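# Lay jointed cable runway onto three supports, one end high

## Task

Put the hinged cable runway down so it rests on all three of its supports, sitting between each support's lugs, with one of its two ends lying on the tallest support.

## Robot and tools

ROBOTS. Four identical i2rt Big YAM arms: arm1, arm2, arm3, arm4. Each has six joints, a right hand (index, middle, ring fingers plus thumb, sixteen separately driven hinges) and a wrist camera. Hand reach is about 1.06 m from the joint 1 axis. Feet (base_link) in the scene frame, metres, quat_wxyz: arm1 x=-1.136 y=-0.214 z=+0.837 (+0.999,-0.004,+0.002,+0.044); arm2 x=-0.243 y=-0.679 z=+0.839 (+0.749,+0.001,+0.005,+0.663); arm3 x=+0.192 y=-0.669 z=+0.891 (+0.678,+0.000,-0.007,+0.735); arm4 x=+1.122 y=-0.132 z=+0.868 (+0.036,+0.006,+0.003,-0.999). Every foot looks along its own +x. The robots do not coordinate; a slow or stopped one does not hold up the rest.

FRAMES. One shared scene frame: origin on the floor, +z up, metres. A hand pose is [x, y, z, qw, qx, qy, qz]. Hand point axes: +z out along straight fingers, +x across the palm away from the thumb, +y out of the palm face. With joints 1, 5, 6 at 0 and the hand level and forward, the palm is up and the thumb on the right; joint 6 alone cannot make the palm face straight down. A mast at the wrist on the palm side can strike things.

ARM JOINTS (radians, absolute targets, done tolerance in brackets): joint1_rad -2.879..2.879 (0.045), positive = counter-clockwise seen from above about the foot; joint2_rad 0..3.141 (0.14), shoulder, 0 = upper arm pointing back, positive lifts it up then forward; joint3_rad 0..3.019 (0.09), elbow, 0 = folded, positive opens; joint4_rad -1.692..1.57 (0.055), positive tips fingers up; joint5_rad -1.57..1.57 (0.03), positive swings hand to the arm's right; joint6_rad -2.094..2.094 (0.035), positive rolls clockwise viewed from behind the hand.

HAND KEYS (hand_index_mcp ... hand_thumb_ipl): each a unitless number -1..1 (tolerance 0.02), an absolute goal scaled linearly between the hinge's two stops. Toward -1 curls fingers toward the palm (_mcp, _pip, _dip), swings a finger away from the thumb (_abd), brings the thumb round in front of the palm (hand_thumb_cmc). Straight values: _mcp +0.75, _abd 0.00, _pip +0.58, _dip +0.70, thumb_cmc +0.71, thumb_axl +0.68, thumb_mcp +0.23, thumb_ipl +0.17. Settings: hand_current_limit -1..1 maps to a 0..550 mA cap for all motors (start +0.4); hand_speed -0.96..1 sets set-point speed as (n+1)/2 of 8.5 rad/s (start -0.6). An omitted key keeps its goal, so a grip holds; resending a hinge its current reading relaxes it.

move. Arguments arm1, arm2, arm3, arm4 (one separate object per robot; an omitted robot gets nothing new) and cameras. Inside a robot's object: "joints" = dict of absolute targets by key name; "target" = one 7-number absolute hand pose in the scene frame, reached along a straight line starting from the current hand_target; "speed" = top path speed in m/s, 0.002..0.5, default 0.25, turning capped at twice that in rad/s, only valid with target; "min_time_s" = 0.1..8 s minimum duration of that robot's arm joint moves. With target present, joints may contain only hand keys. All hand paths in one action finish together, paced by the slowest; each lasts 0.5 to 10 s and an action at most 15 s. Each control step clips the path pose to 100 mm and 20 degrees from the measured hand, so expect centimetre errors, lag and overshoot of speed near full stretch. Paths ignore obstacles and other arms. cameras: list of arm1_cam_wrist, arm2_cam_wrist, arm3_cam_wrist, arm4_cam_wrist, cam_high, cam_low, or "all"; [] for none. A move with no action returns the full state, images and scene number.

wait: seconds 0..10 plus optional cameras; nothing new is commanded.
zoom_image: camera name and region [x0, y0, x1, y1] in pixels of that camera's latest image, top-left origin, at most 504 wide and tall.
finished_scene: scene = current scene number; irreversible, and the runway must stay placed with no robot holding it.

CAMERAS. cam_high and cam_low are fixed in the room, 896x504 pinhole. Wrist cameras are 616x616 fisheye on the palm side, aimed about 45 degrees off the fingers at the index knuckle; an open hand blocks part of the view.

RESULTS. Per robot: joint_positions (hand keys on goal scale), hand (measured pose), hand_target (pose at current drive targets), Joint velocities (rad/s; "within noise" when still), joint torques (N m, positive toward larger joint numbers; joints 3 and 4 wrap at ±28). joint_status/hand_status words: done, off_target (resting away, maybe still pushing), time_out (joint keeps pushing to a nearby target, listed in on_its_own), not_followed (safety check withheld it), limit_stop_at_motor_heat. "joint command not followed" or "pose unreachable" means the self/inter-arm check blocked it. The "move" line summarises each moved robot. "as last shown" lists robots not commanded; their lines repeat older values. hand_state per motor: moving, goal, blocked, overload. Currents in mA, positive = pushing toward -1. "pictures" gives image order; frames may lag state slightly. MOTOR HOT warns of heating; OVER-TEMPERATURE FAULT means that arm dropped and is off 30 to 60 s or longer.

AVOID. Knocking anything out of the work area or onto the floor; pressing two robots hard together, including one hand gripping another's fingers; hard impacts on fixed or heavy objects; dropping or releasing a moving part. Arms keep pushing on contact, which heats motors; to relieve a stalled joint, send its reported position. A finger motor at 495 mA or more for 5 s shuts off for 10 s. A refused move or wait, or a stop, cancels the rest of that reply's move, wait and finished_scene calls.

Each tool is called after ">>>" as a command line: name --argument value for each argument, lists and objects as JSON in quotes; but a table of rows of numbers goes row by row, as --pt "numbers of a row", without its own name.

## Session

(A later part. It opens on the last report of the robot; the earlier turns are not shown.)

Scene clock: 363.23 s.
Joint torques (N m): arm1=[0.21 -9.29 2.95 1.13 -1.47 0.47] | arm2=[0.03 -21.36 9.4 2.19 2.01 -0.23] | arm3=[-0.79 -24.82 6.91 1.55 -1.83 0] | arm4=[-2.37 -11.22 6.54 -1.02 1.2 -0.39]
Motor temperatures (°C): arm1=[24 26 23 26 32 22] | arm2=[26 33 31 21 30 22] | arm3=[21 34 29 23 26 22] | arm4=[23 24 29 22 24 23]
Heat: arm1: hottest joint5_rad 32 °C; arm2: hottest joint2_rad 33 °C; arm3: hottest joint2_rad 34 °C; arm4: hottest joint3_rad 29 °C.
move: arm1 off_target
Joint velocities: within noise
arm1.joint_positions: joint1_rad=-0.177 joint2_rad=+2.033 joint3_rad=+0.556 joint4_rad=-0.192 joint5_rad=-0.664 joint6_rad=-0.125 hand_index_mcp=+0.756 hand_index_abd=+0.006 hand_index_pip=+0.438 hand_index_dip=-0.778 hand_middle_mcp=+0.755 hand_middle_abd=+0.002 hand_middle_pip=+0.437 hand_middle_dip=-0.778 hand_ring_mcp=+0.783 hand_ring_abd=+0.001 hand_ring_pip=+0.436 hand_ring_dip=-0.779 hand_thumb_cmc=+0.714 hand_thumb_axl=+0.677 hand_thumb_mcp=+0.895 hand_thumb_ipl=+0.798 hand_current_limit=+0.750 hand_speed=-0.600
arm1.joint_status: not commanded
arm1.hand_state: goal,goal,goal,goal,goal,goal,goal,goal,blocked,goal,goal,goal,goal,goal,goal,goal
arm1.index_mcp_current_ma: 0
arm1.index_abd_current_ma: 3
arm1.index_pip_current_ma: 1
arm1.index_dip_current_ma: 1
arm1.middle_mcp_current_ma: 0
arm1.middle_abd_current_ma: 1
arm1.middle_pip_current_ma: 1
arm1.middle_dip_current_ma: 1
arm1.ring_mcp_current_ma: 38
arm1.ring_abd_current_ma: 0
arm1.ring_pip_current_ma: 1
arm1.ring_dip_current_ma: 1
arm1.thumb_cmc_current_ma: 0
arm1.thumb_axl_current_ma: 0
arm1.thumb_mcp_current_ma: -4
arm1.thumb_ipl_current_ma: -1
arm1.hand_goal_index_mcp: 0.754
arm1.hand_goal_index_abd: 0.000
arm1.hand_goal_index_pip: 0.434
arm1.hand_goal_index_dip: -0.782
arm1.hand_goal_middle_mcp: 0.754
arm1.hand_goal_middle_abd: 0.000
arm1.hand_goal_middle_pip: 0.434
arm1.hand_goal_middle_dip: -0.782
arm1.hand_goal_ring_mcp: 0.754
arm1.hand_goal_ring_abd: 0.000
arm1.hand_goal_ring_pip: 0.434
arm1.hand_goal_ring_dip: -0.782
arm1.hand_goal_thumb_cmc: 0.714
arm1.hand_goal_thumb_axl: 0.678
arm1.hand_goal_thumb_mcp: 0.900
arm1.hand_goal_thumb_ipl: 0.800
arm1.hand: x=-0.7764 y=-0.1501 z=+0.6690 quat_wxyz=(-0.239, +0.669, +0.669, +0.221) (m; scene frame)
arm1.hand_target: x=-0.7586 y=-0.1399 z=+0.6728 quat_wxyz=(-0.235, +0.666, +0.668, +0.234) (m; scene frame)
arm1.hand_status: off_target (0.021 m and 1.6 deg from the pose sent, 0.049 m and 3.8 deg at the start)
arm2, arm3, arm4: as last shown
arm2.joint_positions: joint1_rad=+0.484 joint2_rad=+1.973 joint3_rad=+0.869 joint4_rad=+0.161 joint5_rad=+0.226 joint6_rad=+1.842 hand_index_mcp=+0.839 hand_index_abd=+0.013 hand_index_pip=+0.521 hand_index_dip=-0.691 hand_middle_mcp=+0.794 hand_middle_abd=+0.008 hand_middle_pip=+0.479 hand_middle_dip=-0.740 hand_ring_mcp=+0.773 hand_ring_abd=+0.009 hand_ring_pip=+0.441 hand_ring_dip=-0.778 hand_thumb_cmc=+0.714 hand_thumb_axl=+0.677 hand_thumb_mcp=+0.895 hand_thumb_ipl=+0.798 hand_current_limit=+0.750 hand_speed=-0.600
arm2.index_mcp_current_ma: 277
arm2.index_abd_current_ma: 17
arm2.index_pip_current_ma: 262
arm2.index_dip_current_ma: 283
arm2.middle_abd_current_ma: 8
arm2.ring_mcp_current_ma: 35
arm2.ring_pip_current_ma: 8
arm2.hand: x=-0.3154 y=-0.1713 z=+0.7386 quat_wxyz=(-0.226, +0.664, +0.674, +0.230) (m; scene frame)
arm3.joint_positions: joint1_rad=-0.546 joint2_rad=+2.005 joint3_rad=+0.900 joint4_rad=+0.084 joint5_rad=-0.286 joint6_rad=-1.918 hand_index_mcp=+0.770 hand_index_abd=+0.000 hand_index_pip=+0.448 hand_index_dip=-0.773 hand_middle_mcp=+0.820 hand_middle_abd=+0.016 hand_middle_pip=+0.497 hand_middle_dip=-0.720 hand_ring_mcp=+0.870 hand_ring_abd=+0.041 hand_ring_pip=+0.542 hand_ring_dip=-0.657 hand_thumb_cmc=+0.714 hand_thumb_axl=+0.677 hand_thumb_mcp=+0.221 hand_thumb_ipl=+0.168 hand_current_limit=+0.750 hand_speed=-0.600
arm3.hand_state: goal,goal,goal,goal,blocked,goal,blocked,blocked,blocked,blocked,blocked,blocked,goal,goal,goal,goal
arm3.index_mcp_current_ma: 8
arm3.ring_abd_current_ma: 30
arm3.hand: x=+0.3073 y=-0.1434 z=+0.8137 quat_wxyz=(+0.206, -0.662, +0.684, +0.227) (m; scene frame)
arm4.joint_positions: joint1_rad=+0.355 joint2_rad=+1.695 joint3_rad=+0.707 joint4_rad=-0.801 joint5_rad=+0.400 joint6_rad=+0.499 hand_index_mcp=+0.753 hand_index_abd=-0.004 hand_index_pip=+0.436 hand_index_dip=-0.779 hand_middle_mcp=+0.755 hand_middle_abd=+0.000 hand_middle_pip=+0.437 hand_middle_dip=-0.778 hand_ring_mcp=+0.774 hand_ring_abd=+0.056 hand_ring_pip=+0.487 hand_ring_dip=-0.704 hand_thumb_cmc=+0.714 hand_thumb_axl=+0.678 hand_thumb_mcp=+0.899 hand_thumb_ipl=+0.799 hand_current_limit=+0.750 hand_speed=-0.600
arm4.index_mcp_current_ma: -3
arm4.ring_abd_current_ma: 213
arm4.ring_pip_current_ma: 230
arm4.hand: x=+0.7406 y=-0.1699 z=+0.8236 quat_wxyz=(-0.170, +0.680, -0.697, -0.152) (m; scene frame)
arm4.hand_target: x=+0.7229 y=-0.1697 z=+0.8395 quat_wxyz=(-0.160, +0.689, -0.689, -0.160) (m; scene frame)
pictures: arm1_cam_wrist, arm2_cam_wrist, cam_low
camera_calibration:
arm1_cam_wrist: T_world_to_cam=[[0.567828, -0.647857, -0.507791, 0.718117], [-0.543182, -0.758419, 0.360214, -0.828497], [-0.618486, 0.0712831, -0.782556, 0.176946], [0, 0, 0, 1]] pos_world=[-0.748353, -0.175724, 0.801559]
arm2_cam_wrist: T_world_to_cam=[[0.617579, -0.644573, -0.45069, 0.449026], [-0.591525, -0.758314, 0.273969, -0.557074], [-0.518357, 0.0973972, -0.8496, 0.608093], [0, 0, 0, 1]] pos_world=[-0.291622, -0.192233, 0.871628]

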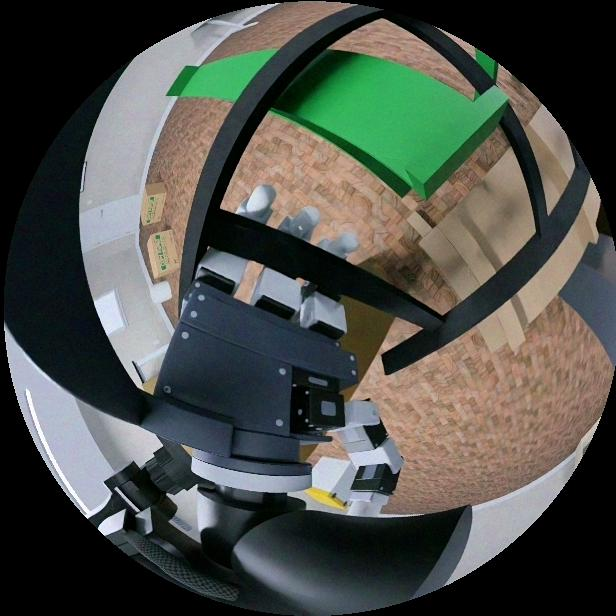

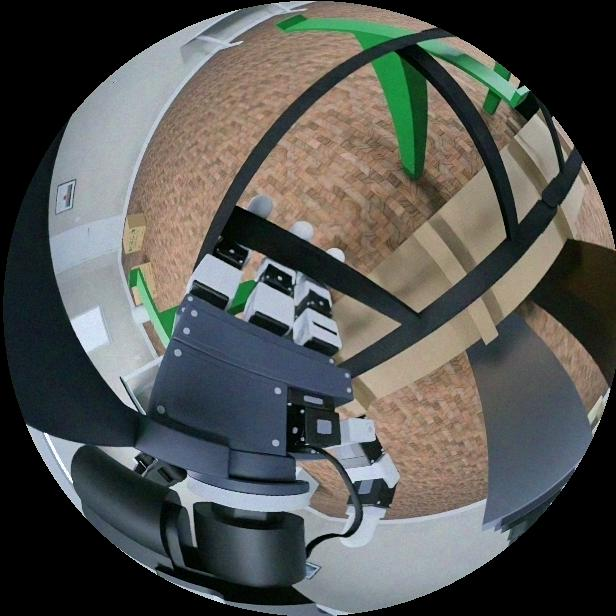

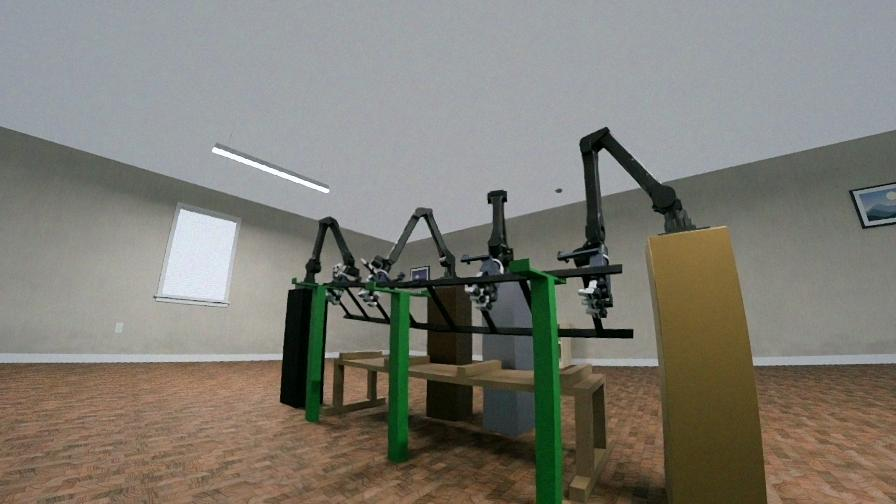

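>>> move --arm1 '{"target": [-0.758, -0.128, 0.657, -0.2341, 0.6672, 0.6672, 0.2341], "speed": 0.07}'

>>> move --arm1 '{"target": [-0.845, -0.128, 0.655, -0.2341, 0.6672, 0.6672, 0.2341], "speed": 0.1}' --cameras '["arm1_cam_wrist"]'

Scene clock: 365.60 s.
Joint torques (N m): arm1=[0.5 -9 2.85 1.21 -1.32 0.52] | arm2=[-0.03 -21.48 9.4 2.22 2.01 -0.22] | arm3=[-0.79 -24.82 6.91 1.57 -1.83 0] | arm4=[-2.49 -11.05 6.49 -1.03 1.24 -0.39]
Motor temperatures (°C): arm1=[24 26 23 26 31 22] | arm2=[26 33 31 21 30 22] | arm3=[21 34 29 23 26 22] | arm4=[23 24 29 22 24 23]
Heat: arm1: hottest joint5_rad 31 °C; arm2: hottest joint2_rad 33 °C; arm3: hottest joint2_rad 34 °C; arm4: hottest joint3_rad 29 °C.
move: arm1 off_target
Joint velocities: within noise
arm1.joint_positions: joint1_rad=-0.135 joint2_rad=+2.086 joint3_rad=+0.557 joint4_rad=-0.107 joint5_rad=-0.670 joint6_rad=-0.083 hand_index_mcp=+0.756 hand_index_abd=+0.006 hand_index_pip=+0.438 hand_index_dip=-0.778 hand_middle_mcp=+0.755 hand_middle_abd=+0.002 hand_middle_pip=+0.437 hand_middle_dip=-0.778 hand_ring_mcp=+0.751 hand_ring_abd=+0.001 hand_ring_pip=+0.436 hand_ring_dip=-0.779 hand_thumb_cmc=+0.714 hand_thumb_axl=+0.677 hand_thumb_mcp=+0.895 hand_thumb_ipl=+0.798 hand_current_limit=+0.750 hand_speed=-0.600
arm1.joint_status: not commanded
arm1.hand_state: goal,goal,goal,goal,goal,goal,goal,goal,goal,goal,goal,goal,goal,goal,goal,goal
arm1.index_mcp_current_ma: 0
arm1.index_abd_current_ma: 3
arm1.index_pip_current_ma: 1
arm1.index_dip_current_ma: 1
arm1.middle_mcp_current_ma: 0
arm1.middle_abd_current_ma: 1
arm1.middle_pip_current_ma: 1
arm1.middle_dip_current_ma: 1
arm1.ring_mcp_current_ma: -1
arm1.ring_abd_current_ma: 0
arm1.ring_pip_current_ma: 1
arm1.ring_dip_current_ma: 1
arm1.thumb_cmc_current_ma: 0
arm1.thumb_axl_current_ma: 0
arm1.thumb_mcp_current_ma: -4
arm1.thumb_ipl_current_ma: -1
arm1.hand_goal_index_mcp: 0.754
arm1.hand_goal_index_abd: 0.000
arm1.hand_goal_index_pip: 0.434
arm1.hand_goal_index_dip: -0.782
arm1.hand_goal_middle_mcp: 0.754
arm1.hand_goal_middle_abd: 0.000
arm1.hand_goal_middle_pip: 0.434
arm1.hand_goal_middle_dip: -0.782
arm1.hand_goal_ring_mcp: 0.754
arm1.hand_goal_ring_abd: 0.000
arm1.hand_goal_ring_pip: 0.434
arm1.hand_goal_ring_dip: -0.782
arm1.hand_goal_thumb_cmc: 0.714
arm1.hand_goal_thumb_axl: 0.678
arm1.hand_goal_thumb_mcp: 0.900
arm1.hand_goal_thumb_ipl: 0.800
arm1.hand: x=-0.7772 y=-0.1375 z=+0.6553 quat_wxyz=(-0.238, +0.665, +0.672, +0.222) (m; scene frame)
arm1.hand_target: x=-0.7587 y=-0.1278 z=+0.6579 quat_wxyz=(-0.236, +0.666, +0.668, +0.234) (m; scene frame)
arm1.hand_status: off_target (0.021 m and 1.5 deg from the pose sent, 0.031 m and 1.7 deg at the start)
arm2, arm3, arm4: as last shown
arm2.joint_positions: joint1_rad=+0.484 joint2_rad=+1.973 joint3_rad=+0.869 joint4_rad=+0.161 joint5_rad=+0.226 joint6_rad=+1.842 hand_index_mcp=+0.839 hand_index_abd=+0.013 hand_index_pip=+0.521 hand_index_dip=-0.690 hand_middle_mcp=+0.794 hand_middle_abd=+0.008 hand_middle_pip=+0.479 hand_middle_dip=-0.740 hand_ring_mcp=+0.773 hand_ring_abd=+0.009 hand_ring_pip=+0.441 hand_ring_dip=-0.778 hand_thumb_cmc=+0.714 hand_thumb_axl=+0.677 hand_thumb_mcp=+0.895 hand_thumb_ipl=+0.798 hand_current_limit=+0.750 hand_speed=-0.600
arm2.index_dip_current_ma: 284
pictures: none

Scene clock: 367.23 s.
Joint torques (N m): arm1=[0.15 -7.53 -3.79 0.28 -1.46 0.13] | arm2=[-0.09 -21.48 9.46 2.24 2 -0.23] | arm3=[-0.79 -24.88 6.91 1.57 -1.8 0.01] | arm4=[-2.43 -10.81 6.52 -1.02 1.18 -0.39]
Motor temperatures (°C): arm1=[24 26 23 26 31 22] | arm2=[26 33 31 21 30 22] | arm3=[21 34 29 23 26 22] | arm4=[23 24 29 22 24 23]
Heat: arm1: hottest joint5_rad 31 °C; arm2: hottest joint2_rad 33 °C; arm3: hottest joint2_rad 34 °C; arm4: hottest joint3_rad 29 °C.
move: arm1 off_target
Joint velocities: within noise
arm1.joint_positions: joint1_rad=-0.135 joint2_rad=+2.110 joint3_rad=+0.397 joint4_rad=+0.166 joint5_rad=-0.663 joint6_rad=-0.046 hand_index_mcp=+0.756 hand_index_abd=+0.006 hand_index_pip=+0.438 hand_index_dip=-0.778 hand_middle_mcp=+0.755 hand_middle_abd=+0.002 hand_middle_pip=+0.437 hand_middle_dip=-0.778 hand_ring_mcp=+0.751 hand_ring_abd=+0.001 hand_ring_pip=+0.436 hand_ring_dip=-0.779 hand_thumb_cmc=+0.714 hand_thumb_axl=+0.677 hand_thumb_mcp=+0.895 hand_thumb_ipl=+0.798 hand_current_limit=+0.750 hand_speed=-0.600
arm1.joint_status: not commanded
arm1.hand_state: goal,goal,goal,goal,goal,goal,goal,goal,goal,goal,goal,goal,goal,goal,goal,goal
arm1.index_mcp_current_ma: 0
arm1.index_abd_current_ma: 3
arm1.index_pip_current_ma: 1
arm1.index_dip_current_ma: 1
arm1.middle_mcp_current_ma: 0
arm1.middle_abd_current_ma: 1
arm1.middle_pip_current_ma: 1
arm1.middle_dip_current_ma: 1
arm1.ring_mcp_current_ma: -1
arm1.ring_abd_current_ma: 0
arm1.ring_pip_current_ma: 1
arm1.ring_dip_current_ma: 1
arm1.thumb_cmc_current_ma: 0
arm1.thumb_axl_current_ma: 0
arm1.thumb_mcp_current_ma: -4
arm1.thumb_ipl_current_ma: -1
arm1.hand_goal_index_mcp: 0.754
arm1.hand_goal_index_abd: 0.000
arm1.hand_goal_index_pip: 0.434
arm1.hand_goal_index_dip: -0.782
arm1.hand_goal_middle_mcp: 0.754
arm1.hand_goal_middle_abd: 0.000
arm1.hand_goal_middle_pip: 0.434
arm1.hand_goal_middle_dip: -0.782
arm1.hand_goal_ring_mcp: 0.754
arm1.hand_goal_ring_abd: 0.000
arm1.hand_goal_ring_pip: 0.434
arm1.hand_goal_ring_dip: -0.782
arm1.hand_goal_thumb_cmc: 0.714
arm1.hand_goal_thumb_axl: 0.678
arm1.hand_goal_thumb_mcp: 0.900
arm1.hand_goal_thumb_ipl: 0.800
arm1.hand: x=-0.8211 y=-0.1388 z=+0.6579 quat_wxyz=(-0.209, +0.668, +0.672, +0.244) (m; scene frame)
arm1.hand_target: x=-0.8448 y=-0.1290 z=+0.6553 quat_wxyz=(-0.234, +0.667, +0.667, +0.234) (m; scene frame)
arm1.hand_status: off_target (0.026 m and 3.1 deg from the pose sent, 0.069 m and 1.5 deg at the start)
arm2, arm3, arm4: as last shown
arm2.index_abd_current_ma: 16
arm2.hand_target: x=-0.3194 y=-0.1261 z=+0.8032 quat_wxyz=(-0.277, +0.651, +0.649, +0.279) (m; scene frame)
arm3.joint_positions: joint1_rad=-0.546 joint2_rad=+2.005 joint3_rad=+0.900 joint4_rad=+0.084 joint5_rad=-0.287 joint6_rad=-1.918 hand_index_mcp=+0.770 hand_index_abd=+0.000 hand_index_pip=+0.448 hand_index_dip=-0.773 hand_middle_mcp=+0.820 hand_middle_abd=+0.016 hand_middle_pip=+0.497 hand_middle_dip=-0.720 hand_ring_mcp=+0.870 hand_ring_abd=+0.041 hand_ring_pip=+0.542 hand_ring_dip=-0.657 hand_thumb_cmc=+0.714 hand_thumb_axl=+0.677 hand_thumb_mcp=+0.221 hand_thumb_ipl=+0.168 hand_current_limit=+0.750 hand_speed=-0.600
arm3.hand: x=+0.3072 y=-0.1434 z=+0.8138 quat_wxyz=(+0.206, -0.662, +0.684, +0.228) (m; scene frame)
arm4.joint_positions: joint1_rad=+0.355 joint2_rad=+1.695 joint3_rad=+0.707 joint4_rad=-0.801 joint5_rad=+0.401 joint6_rad=+0.499 hand_index_mcp=+0.753 hand_index_abd=-0.004 hand_index_pip=+0.436 hand_index_dip=-0.779 hand_middle_mcp=+0.755 hand_middle_abd=+0.000 hand_middle_pip=+0.437 hand_middle_dip=-0.778 hand_ring_mcp=+0.774 hand_ring_abd=+0.056 hand_ring_pip=+0.487 hand_ring_dip=-0.704 hand_thumb_cmc=+0.714 hand_thumb_axl=+0.678 hand_thumb_mcp=+0.899 hand_thumb_ipl=+0.799 hand_current_limit=+0.750 hand_speed=-0.600
arm4.hand: x=+0.7406 y=-0.1698 z=+0.8235 quat_wxyz=(-0.170, +0.680, -0.697, -0.152) (m; scene frame)
pictures: arm1_cam_wrist
camera_calibration:
arm1_cam_wrist: T_world_to_cam=[[0.590529, -0.663327, -0.459643, 0.729964], [-0.582718, -0.744516, 0.325786, -0.848093], [-0.558314, 0.0754562, -0.826191, 0.218551], [0, 0, 0, 1]] pos_world=[-0.803244, -0.163705, 0.792385]

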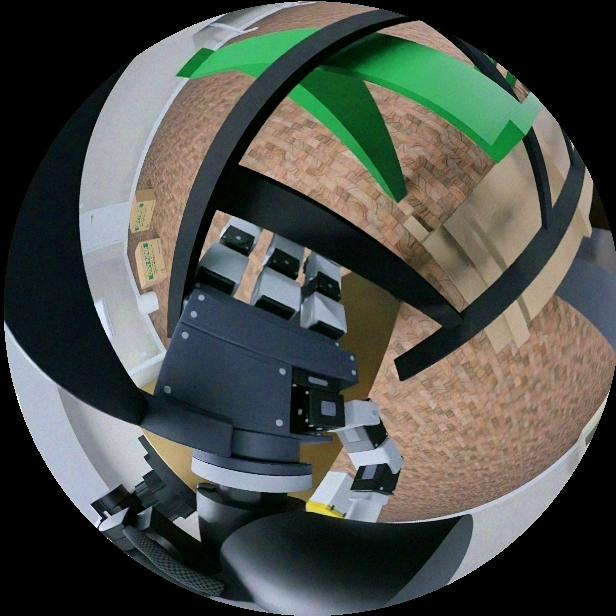

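>>> move --arm1 '{"target": [-0.875, -0.13, 0.655, -0.2341, 0.6672, 0.6672, 0.2341], "speed": 0.08}' --cameras '["arm1_cam_wrist", "cam_high", "cam_low"]'

Scene clock: 369.67 s.
Joint torques (N m): arm1=[-0.85 -6.95 -5.22 0.47 -1.51 -0.02] | arm2=[-0.03 -21.48 9.43 2.19 2.01 -0.22] | arm3=[-0.73 -24.88 6.9 1.55 -1.8 0] | arm4=[-2.32 -10.99 6.58 -1.05 1.16 -0.42]
Motor temperatures (°C): arm1=[24 26 23 26 31 22] | arm2=[26 33 32 21 30 22] | arm3=[21 34 29 23 26 22] | arm4=[23 24 29 22 24 23]
Heat: arm1: hottest joint5_rad 31 °C; arm2: hottest joint2_rad 33 °C; arm3: hottest joint2_rad 34 °C; arm4: hottest joint3_rad 29 °C.
move: arm1 off_target
Joint velocities: within noise
arm1.joint_positions: joint1_rad=-0.135 joint2_rad=+2.146 joint3_rad=+0.334 joint4_rad=+0.262 joint5_rad=-0.662 joint6_rad=-0.046 hand_index_mcp=+0.756 hand_index_abd=+0.006 hand_index_pip=+0.438 hand_index_dip=-0.778 hand_middle_mcp=+0.755 hand_middle_abd=+0.002 hand_middle_pip=+0.437 hand_middle_dip=-0.778 hand_ring_mcp=+0.751 hand_ring_abd=+0.001 hand_ring_pip=+0.436 hand_ring_dip=-0.779 hand_thumb_cmc=+0.714 hand_thumb_axl=+0.677 hand_thumb_mcp=+0.895 hand_thumb_ipl=+0.798 hand_current_limit=+0.750 hand_speed=-0.600
arm1.joint_status: not commanded
arm1.hand_state: goal,goal,goal,goal,goal,goal,goal,goal,goal,goal,goal,goal,goal,goal,goal,goal
arm1.index_mcp_current_ma: 0
arm1.index_abd_current_ma: 3
arm1.index_pip_current_ma: 1
arm1.index_dip_current_ma: 1
arm1.middle_mcp_current_ma: 0
arm1.middle_abd_current_ma: 1
arm1.middle_pip_current_ma: 1
arm1.middle_dip_current_ma: 1
arm1.ring_mcp_current_ma: -1
arm1.ring_abd_current_ma: 0
arm1.ring_pip_current_ma: 1
arm1.ring_dip_current_ma: 1
arm1.thumb_cmc_current_ma: 0
arm1.thumb_axl_current_ma: 0
arm1.thumb_mcp_current_ma: -4
arm1.thumb_ipl_current_ma: -1
arm1.hand_goal_index_mcp: 0.754
arm1.hand_goal_index_abd: 0.000
arm1.hand_goal_index_pip: 0.434
arm1.hand_goal_index_dip: -0.782
arm1.hand_goal_middle_mcp: 0.754
arm1.hand_goal_middle_abd: 0.000
arm1.hand_goal_middle_pip: 0.434
arm1.hand_goal_middle_dip: -0.782
arm1.hand_goal_ring_mcp: 0.754
arm1.hand_goal_ring_abd: 0.000
arm1.hand_goal_ring_pip: 0.434
arm1.hand_goal_ring_dip: -0.782
arm1.hand_goal_thumb_cmc: 0.714
arm1.hand_goal_thumb_axl: 0.678
arm1.hand_goal_thumb_mcp: 0.900
arm1.hand_goal_thumb_ipl: 0.800
arm1.hand: x=-0.8485 y=-0.1377 z=+0.6555 quat_wxyz=(-0.210, +0.668, +0.671, +0.243) (m; scene frame)
arm1.hand_target: x=-0.8746 y=-0.1305 z=+0.6553 quat_wxyz=(-0.234, +0.667, +0.667, +0.234) (m; scene frame)
arm1.hand_status: off_target (0.028 m and 3.0 deg from the pose sent, 0.055 m and 3.1 deg at the start)
arm2, arm3, arm4: as last shown
pictures: arm1_cam_wrist, cam_high, cam_low
camera_calibration:
arm1_cam_wrist: T_world_to_cam=[[0.589258, -0.663754, -0.460657, 0.745345], [-0.581786, -0.744216, 0.328127, -0.863106], [-0.560624, 0.0746524, -0.824699, 0.19817], [0, 0, 0, 1]] pos_world=[-0.830245, -0.162405, 0.789988]

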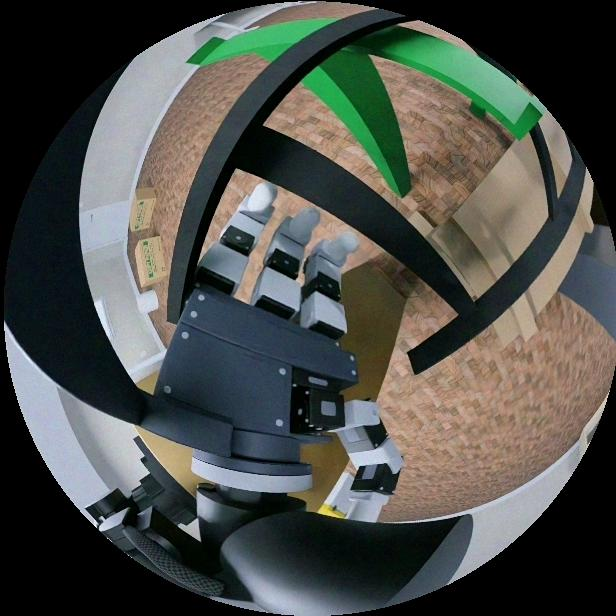

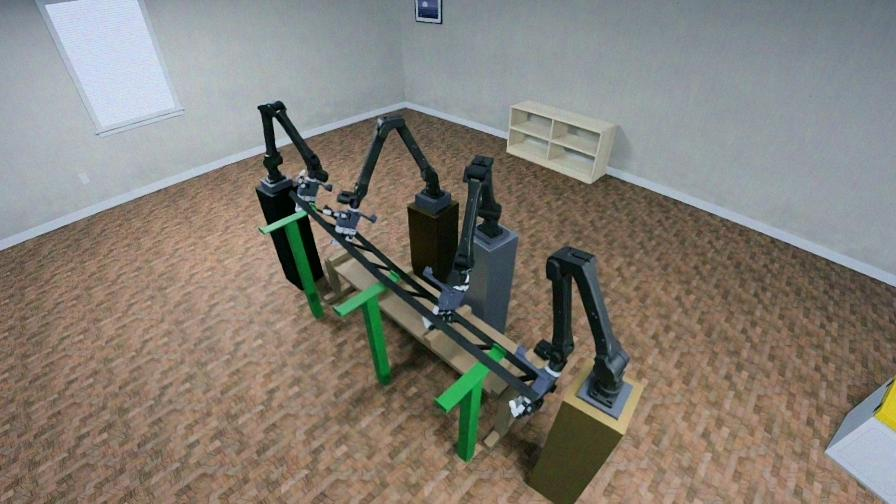

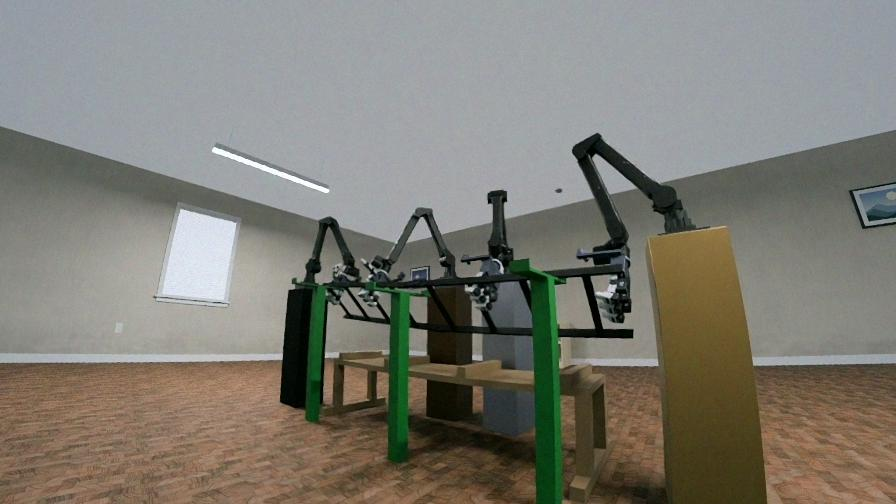

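>>> move --arm1 '{"target": [-0.872, -0.20, 0.742, -0.2341, 0.6672, 0.6672, 0.2341], "speed": 0.1}'

>>> move --arm1 '{"target": [-0.868, -0.27, 0.845, -0.2341, 0.6672, 0.6672, 0.2341], "speed": 0.1}' --cameras '["arm1_cam_wrist", "cam_high"]'

Scene clock: 372.90 s.
Joint torques (N m): arm1=[-2.2 -6.77 0.73 -1.72 -1.64 -0.31] | arm2=[-0.21 -21.36 9.42 2.24 1.99 -0.22] | arm3=[-0.79 -24.88 6.89 1.55 -1.79 0.01] | arm4=[-2.49 -11.34 6.53 -1.1 1.07 -0.38]
Motor temperatures (°C): arm1=[24 26 23 26 31 22] | arm2=[26 33 32 21 30 22] | arm3=[21 33 29 23 26 22] | arm4=[23 24 29 22 24 23]
Heat: arm1: hottest joint5_rad 31 °C; arm2: hottest joint2_rad 33 °C; arm3: hottest joint2_rad 33 °C; arm4: hottest joint3_rad 29 °C.
move: arm1 done
Joint velocities: within noise
arm1.joint_positions: joint1_rad=-0.485 joint2_rad=+1.709 joint3_rad=+0.345 joint4_rad=-0.484 joint5_rad=-0.595 joint6_rad=-0.474 hand_index_mcp=+0.755 hand_index_abd=+0.005 hand_index_pip=+0.437 hand_index_dip=-0.778 hand_middle_mcp=+0.755 hand_middle_abd=+0.002 hand_middle_pip=+0.437 hand_middle_dip=-0.778 hand_ring_mcp=+0.739 hand_ring_abd=+0.052 hand_ring_pip=+0.432 hand_ring_dip=-0.779 hand_thumb_cmc=+0.714 hand_thumb_axl=+0.677 hand_thumb_mcp=+0.895 hand_thumb_ipl=+0.798 hand_current_limit=+0.750 hand_speed=-0.600
arm1.joint_status: not commanded
arm1.hand_state: goal,goal,goal,goal,goal,goal,goal,goal,goal,blocked,goal,goal,goal,goal,goal,goal
arm1.index_mcp_current_ma: 0
arm1.index_abd_current_ma: 2
arm1.index_pip_current_ma: 1
arm1.index_dip_current_ma: 1
arm1.middle_mcp_current_ma: 0
arm1.middle_abd_current_ma: 0
arm1.middle_pip_current_ma: 1
arm1.middle_dip_current_ma: 1
arm1.ring_mcp_current_ma: -13
arm1.ring_abd_current_ma: 69
arm1.ring_pip_current_ma: -1
arm1.ring_dip_current_ma: 1
arm1.thumb_cmc_current_ma: 0
arm1.thumb_axl_current_ma: 0
arm1.thumb_mcp_current_ma: -4
arm1.thumb_ipl_current_ma: -1
arm1.hand_goal_index_mcp: 0.754
arm1.hand_goal_index_abd: 0.000
arm1.hand_goal_index_pip: 0.434
arm1.hand_goal_index_dip: -0.782
arm1.hand_goal_middle_mcp: 0.754
arm1.hand_goal_middle_abd: 0.000
arm1.hand_goal_middle_pip: 0.434
arm1.hand_goal_middle_dip: -0.782
arm1.hand_goal_ring_mcp: 0.754
arm1.hand_goal_ring_abd: 0.000
arm1.hand_goal_ring_pip: 0.434
arm1.hand_goal_ring_dip: -0.782
arm1.hand_goal_thumb_cmc: 0.714
arm1.hand_goal_thumb_axl: 0.678
arm1.hand_goal_thumb_mcp: 0.900
arm1.hand_goal_thumb_ipl: 0.800
arm1.hand: x=-0.8666 y=-0.2062 z=+0.7358 quat_wxyz=(-0.222, +0.674, +0.668, +0.223) (m; scene frame)
arm1.hand_target: x=-0.8717 y=-0.2001 z=+0.7416 quat_wxyz=(-0.234, +0.668, +0.667, +0.234) (m; scene frame)
arm1.hand_status: done (0.010 m and 2.0 deg from the pose sent, 0.109 m and 3.0 deg at the start)
arm2: as last shown
arm2.joint_positions: joint1_rad=+0.484 joint2_rad=+1.973 joint3_rad=+0.869 joint4_rad=+0.161 joint5_rad=+0.227 joint6_rad=+1.842 hand_index_mcp=+0.839 hand_index_abd=+0.013 hand_index_pip=+0.521 hand_index_dip=-0.690 hand_middle_mcp=+0.794 hand_middle_abd=+0.008 hand_middle_pip=+0.479 hand_middle_dip=-0.740 hand_ring_mcp=+0.772 hand_ring_abd=+0.009 hand_ring_pip=+0.441 hand_ring_dip=-0.778 hand_thumb_cmc=+0.714 hand_thumb_axl=+0.677 hand_thumb_mcp=+0.895 hand_thumb_ipl=+0.798 hand_current_limit=+0.750 hand_speed=-0.600
arm2.middle_mcp_current_ma: 100
arm2.middle_pip_current_ma: 107
arm2.middle_dip_current_ma: 98
arm2.ring_mcp_current_ma: 34
arm2.hand: x=-0.3154 y=-0.1713 z=+0.7387 quat_wxyz=(-0.226, +0.664, +0.674, +0.230) (m; scene frame)
arm3.joint_positions: joint1_rad=-0.546 joint2_rad=+2.005 joint3_rad=+0.900 joint4_rad=+0.084 joint5_rad=-0.287 joint6_rad=-1.919 hand_index_mcp=+0.769 hand_index_abd=+0.000 hand_index_pip=+0.448 hand_index_dip=-0.773 hand_middle_mcp=+0.820 hand_middle_abd=+0.016 hand_middle_pip=+0.497 hand_middle_dip=-0.720 hand_ring_mcp=+0.870 hand_ring_abd=+0.043 hand_ring_pip=+0.545 hand_ring_dip=-0.657 hand_thumb_cmc=+0.714 hand_thumb_axl=+0.677 hand_thumb_mcp=+0.221 hand_thumb_ipl=+0.168 hand_current_limit=+0.750 hand_speed=-0.600
arm3.joint_status: not commanded
arm3.hand_state: goal,goal,goal,goal,blocked,goal,blocked,blocked,blocked,blocked,blocked,blocked,goal,goal,goal,goal
arm3.index_mcp_current_ma: 7
arm3.index_abd_current_ma: 0
arm3.index_pip_current_ma: 5
arm3.index_dip_current_ma: 2
arm3.middle_mcp_current_ma: 100
arm3.middle_abd_current_ma: 6
arm3.middle_pip_current_ma: 82
arm3.middle_dip_current_ma: 81
arm3.ring_mcp_current_ma: 270
arm3.ring_abd_current_ma: 33
arm3.ring_pip_current_ma: 223
arm3.ring_dip_current_ma: 282
arm3.thumb_cmc_current_ma: 0
arm3.thumb_axl_current_ma: 0
arm3.thumb_mcp_current_ma: -1
arm3.thumb_ipl_current_ma: 0
arm3.hand_goal_index_mcp: 0.754
arm3.hand_goal_index_abd: 0.000
arm3.hand_goal_index_pip: 0.434
arm3.hand_goal_index_dip: -0.782
arm3.hand_goal_middle_mcp: 0.754
arm3.hand_goal_middle_abd: 0.000
arm3.hand_goal_middle_pip: 0.434
arm3.hand_goal_middle_dip: -0.782
arm3.hand_goal_ring_mcp: 0.754
arm3.hand_goal_ring_abd: 0.000
arm3.hand_goal_ring_pip: 0.434
arm3.hand_goal_ring_dip: -0.782
arm3.hand_goal_thumb_cmc: 0.714
arm3.hand_goal_thumb_axl: 0.678
arm3.hand_goal_thumb_mcp: 0.226
arm3.hand_goal_thumb_ipl: 0.168
arm3.hand: x=+0.3072 y=-0.1435 z=+0.8137 quat_wxyz=(+0.206, -0.662, +0.683, +0.228) (m; scene frame)
arm3.hand_target: x=+0.3168 y=-0.1219 z=+0.8696 quat_wxyz=(+0.253, -0.661, +0.659, +0.254) (m; scene frame)
arm3.hand_status: not commanded
arm4.joint_positions: joint1_rad=+0.355 joint2_rad=+1.696 joint3_rad=+0.707 joint4_rad=-0.801 joint5_rad=+0.404 joint6_rad=+0.497 hand_index_mcp=+0.753 hand_index_abd=-0.004 hand_index_pip=+0.436 hand_index_dip=-0.779 hand_middle_mcp=+0.755 hand_middle_abd=+0.000 hand_middle_pip=+0.437 hand_middle_dip=-0.778 hand_ring_mcp=+0.775 hand_ring_abd=+0.056 hand_ring_pip=+0.487 hand_ring_dip=-0.704 hand_thumb_cmc=+0.714 hand_thumb_axl=+0.678 hand_thumb_mcp=+0.899 hand_thumb_ipl=+0.799 hand_current_limit=+0.750 hand_speed=-0.600
arm4.joint_status: not commanded
arm4.hand_state: goal,goal,goal,goal,goal,goal,goal,goal,blocked,blocked,blocked,blocked,goal,goal,goal,goal
arm4.index_mcp_current_ma: -3
arm4.index_abd_current_ma: -12
arm4.index_pip_current_ma: 8
arm4.index_dip_current_ma: 12
arm4.middle_mcp_current_ma: 3
arm4.middle_abd_current_ma: 0
arm4.middle_pip_current_ma: 10
arm4.middle_dip_current_ma: 14
arm4.ring_mcp_current_ma: 93
arm4.ring_abd_current_ma: 213
arm4.ring_pip_current_ma: 230
arm4.ring_dip_current_ma: 355
arm4.thumb_cmc_current_ma: 0
arm4.thumb_axl_current_ma: -1
arm4.thumb_mcp_current_ma: -5
arm4.thumb_ipl_current_ma: -4
arm4.hand_goal_index_mcp: 0.754
arm4.hand_goal_index_abd: 0.000
arm4.hand_goal_index_pip: 0.434
arm4.hand_goal_index_dip: -0.782
arm4.hand_goal_middle_mcp: 0.754
arm4.hand_goal_middle_abd: 0.000
arm4.hand_goal_middle_pip: 0.434
arm4.hand_goal_middle_dip: -0.782
arm4.hand_goal_ring_mcp: 0.754
arm4.hand_goal_ring_abd: 0.000
arm4.hand_goal_ring_pip: 0.434
arm4.hand_goal_ring_dip: -0.782
arm4.hand_goal_thumb_cmc: 0.714
arm4.hand_goal_thumb_axl: 0.678
arm4.hand_goal_thumb_mcp: 0.900
arm4.hand_goal_thumb_ipl: 0.800
arm4.hand: x=+0.7404 y=-0.1695 z=+0.8237 quat_wxyz=(-0.171, +0.681, -0.696, -0.153) (m; scene frame)
arm4.hand_target: x=+0.7229 y=-0.1697 z=+0.8396 quat_wxyz=(-0.160, +0.689, -0.689, -0.160) (m; scene frame)
arm4.hand_status: not commanded
pictures: none

Scene clock: 374.73 s.
Joint torques (N m): arm1=[-1.2 -4.13 4.19 -0.53 -0.52 0.05] | arm2=[-0.09 -21.48 9.42 2.21 2 -0.23] | arm3=[-0.79 -24.88 6.9 1.57 -1.81 0.01] | arm4=[-2.43 -10.93 6.52 -1.16 1.02 -0.38]
Motor temperatures (°C): arm1=[24 26 23 26 31 22] | arm2=[26 33 32 21 30 22] | arm3=[21 33 29 23 26 22] | arm4=[23 24 29 22 24 23]
Heat: arm1: hottest joint5_rad 31 °C; arm2: hottest joint2_rad 33 °C; arm3: hottest joint2_rad 33 °C; arm4: hottest joint3_rad 29 °C.
move: arm1 not_followed
Joint velocities: within noise
arm1.joint_positions: joint1_rad=-0.735 joint2_rad=+1.417 joint3_rad=+0.479 joint4_rad=-1.110 joint5_rad=-0.524 joint6_rad=-0.748 hand_index_mcp=+0.755 hand_index_abd=+0.005 hand_index_pip=+0.437 hand_index_dip=-0.778 hand_middle_mcp=+0.755 hand_middle_abd=+0.002 hand_middle_pip=+0.437 hand_middle_dip=-0.778 hand_ring_mcp=+0.750 hand_ring_abd=+0.009 hand_ring_pip=+0.432 hand_ring_dip=-0.781 hand_thumb_cmc=+0.714 hand_thumb_axl=+0.677 hand_thumb_mcp=+0.895 hand_thumb_ipl=+0.798 hand_current_limit=+0.750 hand_speed=-0.600
arm1.joint_status: not commanded
arm1.hand_state: goal,goal,goal,goal,goal,goal,goal,goal,goal,goal,goal,goal,goal,goal,goal,goal
arm1.index_mcp_current_ma: 0
arm1.index_abd_current_ma: 2
arm1.index_pip_current_ma: 1
arm1.index_dip_current_ma: 1
arm1.middle_mcp_current_ma: 0
arm1.middle_abd_current_ma: 0
arm1.middle_pip_current_ma: 1
arm1.middle_dip_current_ma: 1
arm1.ring_mcp_current_ma: -2
arm1.ring_abd_current_ma: 5
arm1.ring_pip_current_ma: -1
arm1.ring_dip_current_ma: 0
arm1.thumb_cmc_current_ma: 0
arm1.thumb_axl_current_ma: 0
arm1.thumb_mcp_current_ma: -4
arm1.thumb_ipl_current_ma: -1
arm1.hand_goal_index_mcp: 0.754
arm1.hand_goal_index_abd: 0.000
arm1.hand_goal_index_pip: 0.434
arm1.hand_goal_index_dip: -0.782
arm1.hand_goal_middle_mcp: 0.754
arm1.hand_goal_middle_abd: 0.000
arm1.hand_goal_middle_pip: 0.434
arm1.hand_goal_middle_dip: -0.782
arm1.hand_goal_ring_mcp: 0.754
arm1.hand_goal_ring_abd: 0.000
arm1.hand_goal_ring_pip: 0.434
arm1.hand_goal_ring_dip: -0.782
arm1.hand_goal_thumb_cmc: 0.714
arm1.hand_goal_thumb_axl: 0.678
arm1.hand_goal_thumb_mcp: 0.900
arm1.hand_goal_thumb_ipl: 0.800
arm1.on_its_own: joint1_rad is held at -0.729, not at its first target -0.492; joint2_rad is held at +1.423, not at its first target +1.696; joint3_rad is held at +0.479, not at its first target +0.338; joint4_rad is held at -1.102, not at its first target -0.519; joint5_rad is held at -0.525, not at its first target -0.620; joint6_rad is held at -0.742, not at its first target -0.503
arm1.hand: x=-0.8772 y=-0.2569 z=+0.8274 quat_wxyz=(-0.248, +0.676, +0.655, +0.227) (m; scene frame)
arm1.hand_target: x=-0.8762 y=-0.2562 z=+0.8257 quat_wxyz=(-0.248, +0.676, +0.656, +0.226) (m; scene frame)
arm1.hand_status: not_followed (0.024 m and 2.5 deg from the pose sent, 0.126 m and 2.0 deg at the start)
arm2, arm3, arm4: as last shown
arm2.joint_positions: joint1_rad=+0.484 joint2_rad=+1.973 joint3_rad=+0.869 joint4_rad=+0.161 joint5_rad=+0.227 joint6_rad=+1.842 hand_index_mcp=+0.839 hand_index_abd=+0.012 hand_index_pip=+0.521 hand_index_dip=-0.690 hand_middle_mcp=+0.794 hand_middle_abd=+0.008 hand_middle_pip=+0.479 hand_middle_dip=-0.740 hand_ring_mcp=+0.772 hand_ring_abd=+0.009 hand_ring_pip=+0.441 hand_ring_dip=-0.778 hand_thumb_cmc=+0.714 hand_thumb_axl=+0.677 hand_thumb_mcp=+0.895 hand_thumb_ipl=+0.798 hand_current_limit=+0.750 hand_speed=-0.600
arm2.index_abd_current_ma: 15
arm2.index_dip_current_ma: 285
arm2.middle_dip_current_ma: 97
arm3.joint_positions: joint1_rad=-0.546 joint2_rad=+2.005 joint3_rad=+0.900 joint4_rad=+0.084 joint5_rad=-0.287 joint6_rad=-1.919 hand_index_mcp=+0.769 hand_index_abd=+0.000 hand_index_pip=+0.448 hand_index_dip=-0.773 hand_middle_mcp=+0.820 hand_middle_abd=+0.017 hand_middle_pip=+0.497 hand_middle_dip=-0.720 hand_ring_mcp=+0.870 hand_ring_abd=+0.044 hand_ring_pip=+0.547 hand_ring_dip=-0.655 hand_thumb_cmc=+0.714 hand_thumb_axl=+0.677 hand_thumb_mcp=+0.221 hand_thumb_ipl=+0.168 hand_current_limit=+0.750 hand_speed=-0.600
arm3.ring_pip_current_ma: 232
arm3.ring_dip_current_ma: 289
arm3.hand: x=+0.3072 y=-0.1435 z=+0.8137 quat_wxyz=(+0.206, -0.663, +0.683, +0.227) (m; scene frame)
arm4.joint_positions: joint1_rad=+0.355 joint2_rad=+1.696 joint3_rad=+0.707 joint4_rad=-0.801 joint5_rad=+0.405 joint6_rad=+0.497 hand_index_mcp=+0.753 hand_index_abd=-0.004 hand_index_pip=+0.436 hand_index_dip=-0.779 hand_middle_mcp=+0.755 hand_middle_abd=+0.000 hand_middle_pip=+0.437 hand_middle_dip=-0.778 hand_ring_mcp=+0.776 hand_ring_abd=+0.056 hand_ring_pip=+0.487 hand_ring_dip=-0.704 hand_thumb_cmc=+0.714 hand_thumb_axl=+0.678 hand_thumb_mcp=+0.899 hand_thumb_ipl=+0.799 hand_current_limit=+0.750 hand_speed=-0.600
arm4.ring_mcp_current_ma: 97
arm4.hand: x=+0.7403 y=-0.1694 z=+0.8239 quat_wxyz=(-0.171, +0.681, -0.696, -0.154) (m; scene frame)
pictures: arm1_cam_wrist, cam_high
pose unreachable (arm1 arm): on one or more control steps of this call this arm could not follow its commanded pose, so it was not sent that pose on those steps. On the call's last step it was still not sent that pose. It may still have moved: this result reports where it is.
cause: moving toward the commanded pose would bring two parts of the arm too close to each other (its hand and another part of the arm, 4 mm apart when it was first held).
camera_calibration:
arm1_cam_wrist: T_world_to_cam=[[0.542793, -0.651344, -0.530214, 0.782134], [-0.559029, -0.751335, 0.350689, -1.02548], [-0.626787, 0.106053, -0.771939, 0.239071], [0, 0, 0, 1]] pos_world=[-0.847961, -0.286392, 0.958869]

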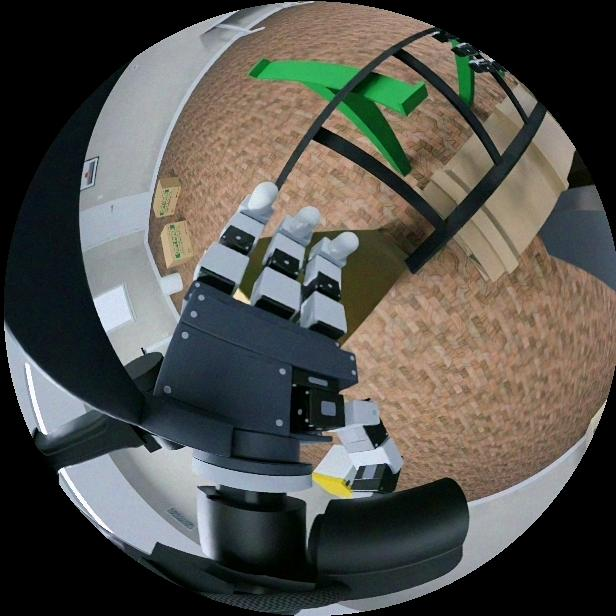

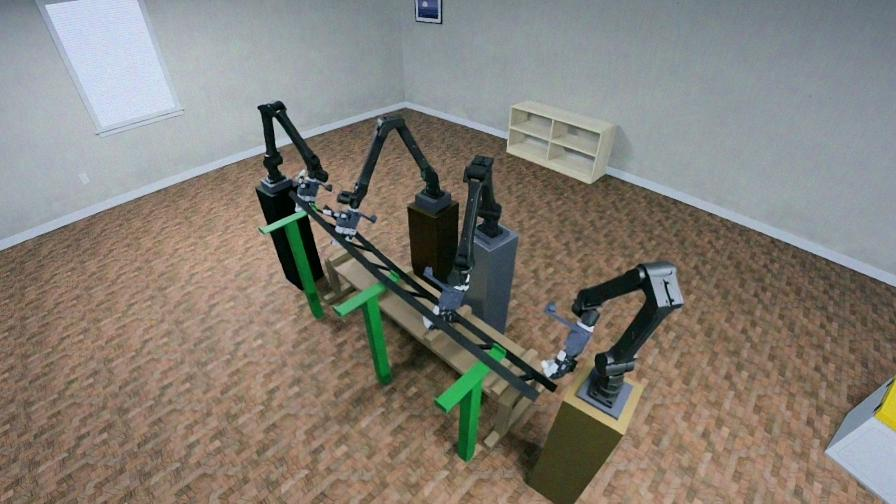

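>>> move --arm1 '{"target": [-0.76, -0.31, 0.89, 0, 0.3827, 0.9239, 0], "speed": 0.3}'

>>> move --arm1 '{"target": [-0.60, -0.37, 0.84, 0, 0, 1, 0], "speed": 0.3}' --cameras '["arm1_cam_wrist", "cam_high", "arm2_cam_wrist"]'

Scene clock: 377.40 s.
Joint torques (N m): arm1=[-2.08 -4.54 4.26 -0.72 -0.61 0.01] | arm2=[-0.15 -21.36 9.42 2.21 1.99 -0.22] | arm3=[-0.79 -24.88 6.9 1.55 -1.81 0.02] | arm4=[-2.43 -11.22 6.52 -1.14 1.01 -0.37]
Motor temperatures (°C): arm1=[24 26 23 26 30 22] | arm2=[26 33 32 21 30 22] | arm3=[21 33 29 23 26 22] | arm4=[23 24 29 22 24 23]
Heat: arm1: hottest joint5_rad 30 °C; arm2: hottest joint2_rad 33 °C; arm3: hottest joint2_rad 33 °C; arm4: hottest joint3_rad 29 °C.
move: arm1 not_followed
Joint velocities: within noise
arm1.joint_positions: joint1_rad=-0.718 joint2_rad=+1.417 joint3_rad=+0.481 joint4_rad=-1.110 joint5_rad=-0.477 joint6_rad=-0.752 hand_index_mcp=+0.755 hand_index_abd=+0.005 hand_index_pip=+0.437 hand_index_dip=-0.778 hand_middle_mcp=+0.755 hand_middle_abd=+0.002 hand_middle_pip=+0.437 hand_middle_dip=-0.778 hand_ring_mcp=+0.751 hand_ring_abd=+0.009 hand_ring_pip=+0.432 hand_ring_dip=-0.781 hand_thumb_cmc=+0.714 hand_thumb_axl=+0.677 hand_thumb_mcp=+0.895 hand_thumb_ipl=+0.798 hand_current_limit=+0.750 hand_speed=-0.600
arm1.joint_status: not commanded
arm1.hand_state: goal,goal,goal,goal,goal,goal,goal,goal,goal,goal,goal,goal,goal,goal,goal,goal
arm1.index_mcp_current_ma: 0
arm1.index_abd_current_ma: 2
arm1.index_pip_current_ma: 1
arm1.index_dip_current_ma: 1
arm1.middle_mcp_current_ma: 0
arm1.middle_abd_current_ma: 0
arm1.middle_pip_current_ma: 1
arm1.middle_dip_current_ma: 1
arm1.ring_mcp_current_ma: -1
arm1.ring_abd_current_ma: 5
arm1.ring_pip_current_ma: -1
arm1.ring_dip_current_ma: 0
arm1.thumb_cmc_current_ma: 0
arm1.thumb_axl_current_ma: 0
arm1.thumb_mcp_current_ma: -4
arm1.thumb_ipl_current_ma: -1
arm1.hand_goal_index_mcp: 0.754
arm1.hand_goal_index_abd: 0.000
arm1.hand_goal_index_pip: 0.434
arm1.hand_goal_index_dip: -0.782
arm1.hand_goal_middle_mcp: 0.754
arm1.hand_goal_middle_abd: 0.000
arm1.hand_goal_middle_pip: 0.434
arm1.hand_goal_middle_dip: -0.782
arm1.hand_goal_ring_mcp: 0.754
arm1.hand_goal_ring_abd: 0.000
arm1.hand_goal_ring_pip: 0.434
arm1.hand_goal_ring_dip: -0.782
arm1.hand_goal_thumb_cmc: 0.714
arm1.hand_goal_thumb_axl: 0.678
arm1.hand_goal_thumb_mcp: 0.900
arm1.hand_goal_thumb_ipl: 0.800
arm1.on_its_own: joint1_rad is held at -0.724, not at its first target -0.492; joint2_rad is held at +1.418, not at its first target +1.696; joint3_rad is held at +0.480, not at its first target +0.338; joint4_rad is held at -1.110, not at its first target -0.519; joint5_rad is held at -0.481, not at its first target -0.620; joint6_rad is held at -0.750, not at its first target -0.503
arm1.hand: x=-0.8815 y=-0.2563 z=+0.8228 quat_wxyz=(-0.248, +0.669, +0.671, +0.203) (m; scene frame)
arm1.hand_target: x=-0.8816 y=-0.2573 z=+0.8230 quat_wxyz=(-0.248, +0.672, +0.667, +0.205) (m; scene frame)
arm1.hand_status: not_followed (0.149 m and 57.8 deg from the pose sent, 0.143 m and 60.4 deg at the start; pose on its path clipped on 36 of 57 steps)
arm2.joint_positions: joint1_rad=+0.484 joint2_rad=+1.973 joint3_rad=+0.869 joint4_rad=+0.161 joint5_rad=+0.227 joint6_rad=+1.842 hand_index_mcp=+0.839 hand_index_abd=+0.012 hand_index_pip=+0.521 hand_index_dip=-0.690 hand_middle_mcp=+0.794 hand_middle_abd=+0.008 hand_middle_pip=+0.479 hand_middle_dip=-0.740 hand_ring_mcp=+0.772 hand_ring_abd=+0.009 hand_ring_pip=+0.441 hand_ring_dip=-0.778 hand_thumb_cmc=+0.714 hand_thumb_axl=+0.677 hand_thumb_mcp=+0.895 hand_thumb_ipl=+0.798 hand_current_limit=+0.750 hand_speed=-0.600
arm2.joint_status: not commanded
arm2.hand_state: blocked,goal,blocked,blocked,blocked,goal,blocked,blocked,goal,goal,goal,goal,goal,goal,goal,goal
arm2.index_mcp_current_ma: 277
arm2.index_abd_current_ma: 15
arm2.index_pip_current_ma: 262
arm2.index_dip_current_ma: 285
arm2.middle_mcp_current_ma: 100
arm2.middle_abd_current_ma: 8
arm2.middle_pip_current_ma: 107
arm2.middle_dip_current_ma: 97
arm2.ring_mcp_current_ma: 34
arm2.ring_abd_current_ma: 10
arm2.ring_pip_current_ma: 8
arm2.ring_dip_current_ma: 3
arm2.thumb_cmc_current_ma: 0
arm2.thumb_axl_current_ma: 0
arm2.thumb_mcp_current_ma: -8
arm2.thumb_ipl_current_ma: -2
arm2.hand_goal_index_mcp: 0.754
arm2.hand_goal_index_abd: 0.000
arm2.hand_goal_index_pip: 0.434
arm2.hand_goal_index_dip: -0.782
arm2.hand_goal_middle_mcp: 0.754
arm2.hand_goal_middle_abd: 0.000
arm2.hand_goal_middle_pip: 0.434
arm2.hand_goal_middle_dip: -0.782
arm2.hand_goal_ring_mcp: 0.754
arm2.hand_goal_ring_abd: 0.000
arm2.hand_goal_ring_pip: 0.434
arm2.hand_goal_ring_dip: -0.782
arm2.hand_goal_thumb_cmc: 0.714
arm2.hand_goal_thumb_axl: 0.678
arm2.hand_goal_thumb_mcp: 0.900
arm2.hand_goal_thumb_ipl: 0.800
arm2.hand: x=-0.3154 y=-0.1713 z=+0.7387 quat_wxyz=(-0.226, +0.664, +0.674, +0.230) (m; scene frame)
arm2.hand_target: x=-0.3194 y=-0.1261 z=+0.8032 quat_wxyz=(-0.277, +0.651, +0.649, +0.279) (m; scene frame)
arm2.hand_status: not commanded
arm3, arm4: as last shown
pictures: none
pose unreachable (arm1 arm): on one or more control steps of this call this arm could not follow its commanded pose, so it was not sent that pose on those steps. On the call's last step it was still not sent that pose. It may still have moved: this result reports where it is.
cause: moving toward the commanded pose would bring two parts of the arm too close to each other (its hand and another part of the arm, 4 mm apart when it was first held).

Scene clock: 380.80 s.
Joint torques (N m): arm1=[-1.61 -4.6 4.31 -0.72 -0.53 0] | arm2=[0.03 -21.42 9.42 2.22 1.99 -0.23] | arm3=[-0.79 -24.76 6.91 1.55 -1.81 0.02] | arm4=[-2.55 -11.05 6.58 -1.06 1.01 -0.4]
Motor temperatures (°C): arm1=[24 26 23 26 30 22] | arm2=[26 33 32 21 30 22] | arm3=[21 33 29 23 26 22] | arm4=[23 24 29 22 24 23]
Heat: arm1: hottest joint5_rad 30 °C; arm2: hottest joint2_rad 33 °C; arm3: hottest joint2_rad 33 °C; arm4: hottest joint3_rad 29 °C.
move: arm1 not_followed
Joint velocities: within noise
arm1.joint_positions: joint1_rad=-0.718 joint2_rad=+1.418 joint3_rad=+0.481 joint4_rad=-1.110 joint5_rad=-0.474 joint6_rad=-0.752 hand_index_mcp=+0.755 hand_index_abd=+0.005 hand_index_pip=+0.437 hand_index_dip=-0.778 hand_middle_mcp=+0.755 hand_middle_abd=+0.002 hand_middle_pip=+0.437 hand_middle_dip=-0.778 hand_ring_mcp=+0.751 hand_ring_abd=+0.009 hand_ring_pip=+0.432 hand_ring_dip=-0.781 hand_thumb_cmc=+0.714 hand_thumb_axl=+0.677 hand_thumb_mcp=+0.895 hand_thumb_ipl=+0.798 hand_current_limit=+0.750 hand_speed=-0.600
arm1.joint_status: not commanded
arm1.hand_state: goal,goal,goal,goal,goal,goal,goal,goal,goal,goal,goal,goal,goal,goal,goal,goal
arm1.index_mcp_current_ma: 0
arm1.index_abd_current_ma: 2
arm1.index_pip_current_ma: 1
arm1.index_dip_current_ma: 1
arm1.middle_mcp_current_ma: 0
arm1.middle_abd_current_ma: 0
arm1.middle_pip_current_ma: 1
arm1.middle_dip_current_ma: 1
arm1.ring_mcp_current_ma: -1
arm1.ring_abd_current_ma: 5
arm1.ring_pip_current_ma: -1
arm1.ring_dip_current_ma: 0
arm1.thumb_cmc_current_ma: 0
arm1.thumb_axl_current_ma: 0
arm1.thumb_mcp_current_ma: -4
arm1.thumb_ipl_current_ma: -1
arm1.hand_goal_index_mcp: 0.754
arm1.hand_goal_index_abd: 0.000
arm1.hand_goal_index_pip: 0.434
arm1.hand_goal_index_dip: -0.782
arm1.hand_goal_middle_mcp: 0.754
arm1.hand_goal_middle_abd: 0.000
arm1.hand_goal_middle_pip: 0.434
arm1.hand_goal_middle_dip: -0.782
arm1.hand_goal_ring_mcp: 0.754
arm1.hand_goal_ring_abd: 0.000
arm1.hand_goal_ring_pip: 0.434
arm1.hand_goal_ring_dip: -0.782
arm1.hand_goal_thumb_cmc: 0.714
arm1.hand_goal_thumb_axl: 0.678
arm1.hand_goal_thumb_mcp: 0.900
arm1.hand_goal_thumb_ipl: 0.800
arm1.on_its_own: joint1_rad is held at -0.718, not at its first target -0.492; joint2_rad is held at +1.418, not at its first target +1.696; joint3_rad is held at +0.481, not at its first target +0.338; joint4_rad is held at -1.110, not at its first target -0.519; joint5_rad is held at -0.476, not at its first target -0.620; joint6_rad is held at -0.752, not at its first target -0.503
arm1.hand: x=-0.8819 y=-0.2564 z=+0.8224 quat_wxyz=(-0.248, +0.669, +0.671, +0.202) (m; scene frame)
arm1.hand_target: x=-0.8816 y=-0.2563 z=+0.8227 quat_wxyz=(-0.248, +0.669, +0.671, +0.203) (m; scene frame)
arm1.hand_status: not_followed (0.304 m and 95.7 deg from the pose sent, 0.304 m and 95.8 deg at the start; pose on its path clipped on 69 of 88 steps)
arm2, arm3, arm4: as last shown
pictures: arm1_cam_wrist, arm2_cam_wrist, cam_high
pose unreachable (arm1 arm): on one or more control steps of this call this arm could not follow its commanded pose, so it was not sent that pose on those steps. On the call's last step it was still not sent that pose. It may still have moved: this result reports where it is.
cause: moving toward the commanded pose would bring two parts of the arm too close to each other (its hand and another part of the arm, 4 mm apart when it was first held).
camera_calibration:
arm1_cam_wrist: T_world_to_cam=[[0.55893, -0.646262, -0.51956, 0.789205], [-0.517275, -0.76145, 0.390668, -1.02467], [-0.648093, 0.0503994, -0.759892, 0.189313], [0, 0, 0, 1]] pos_world=[-0.848454, -0.279742, 0.954202]
arm2_cam_wrist: T_world_to_cam=[[0.617591, -0.644671, -0.450533, 0.448919], [-0.591792, -0.758205, 0.273692, -0.556918], [-0.518038, 0.0975917, -0.849772, 0.608459], [0, 0, 0, 1]] pos_world=[-0.291623, -0.192233, 0.871728]

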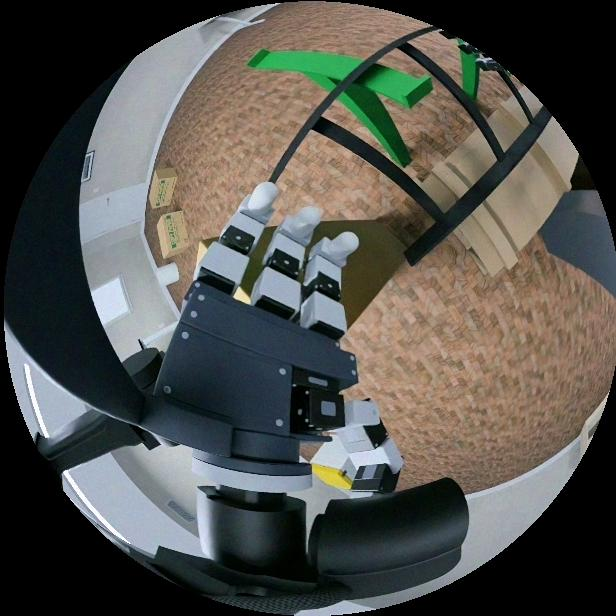

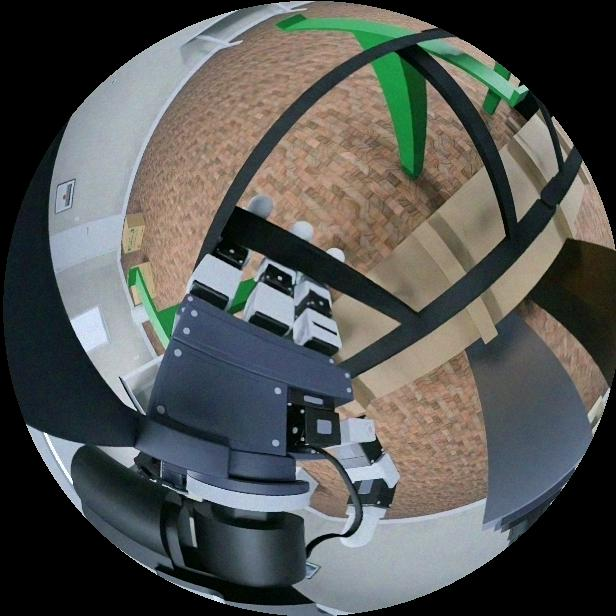

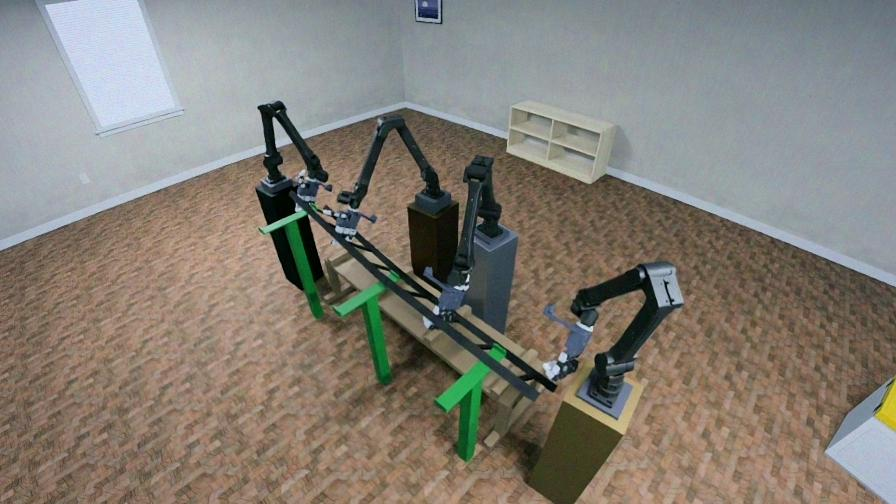

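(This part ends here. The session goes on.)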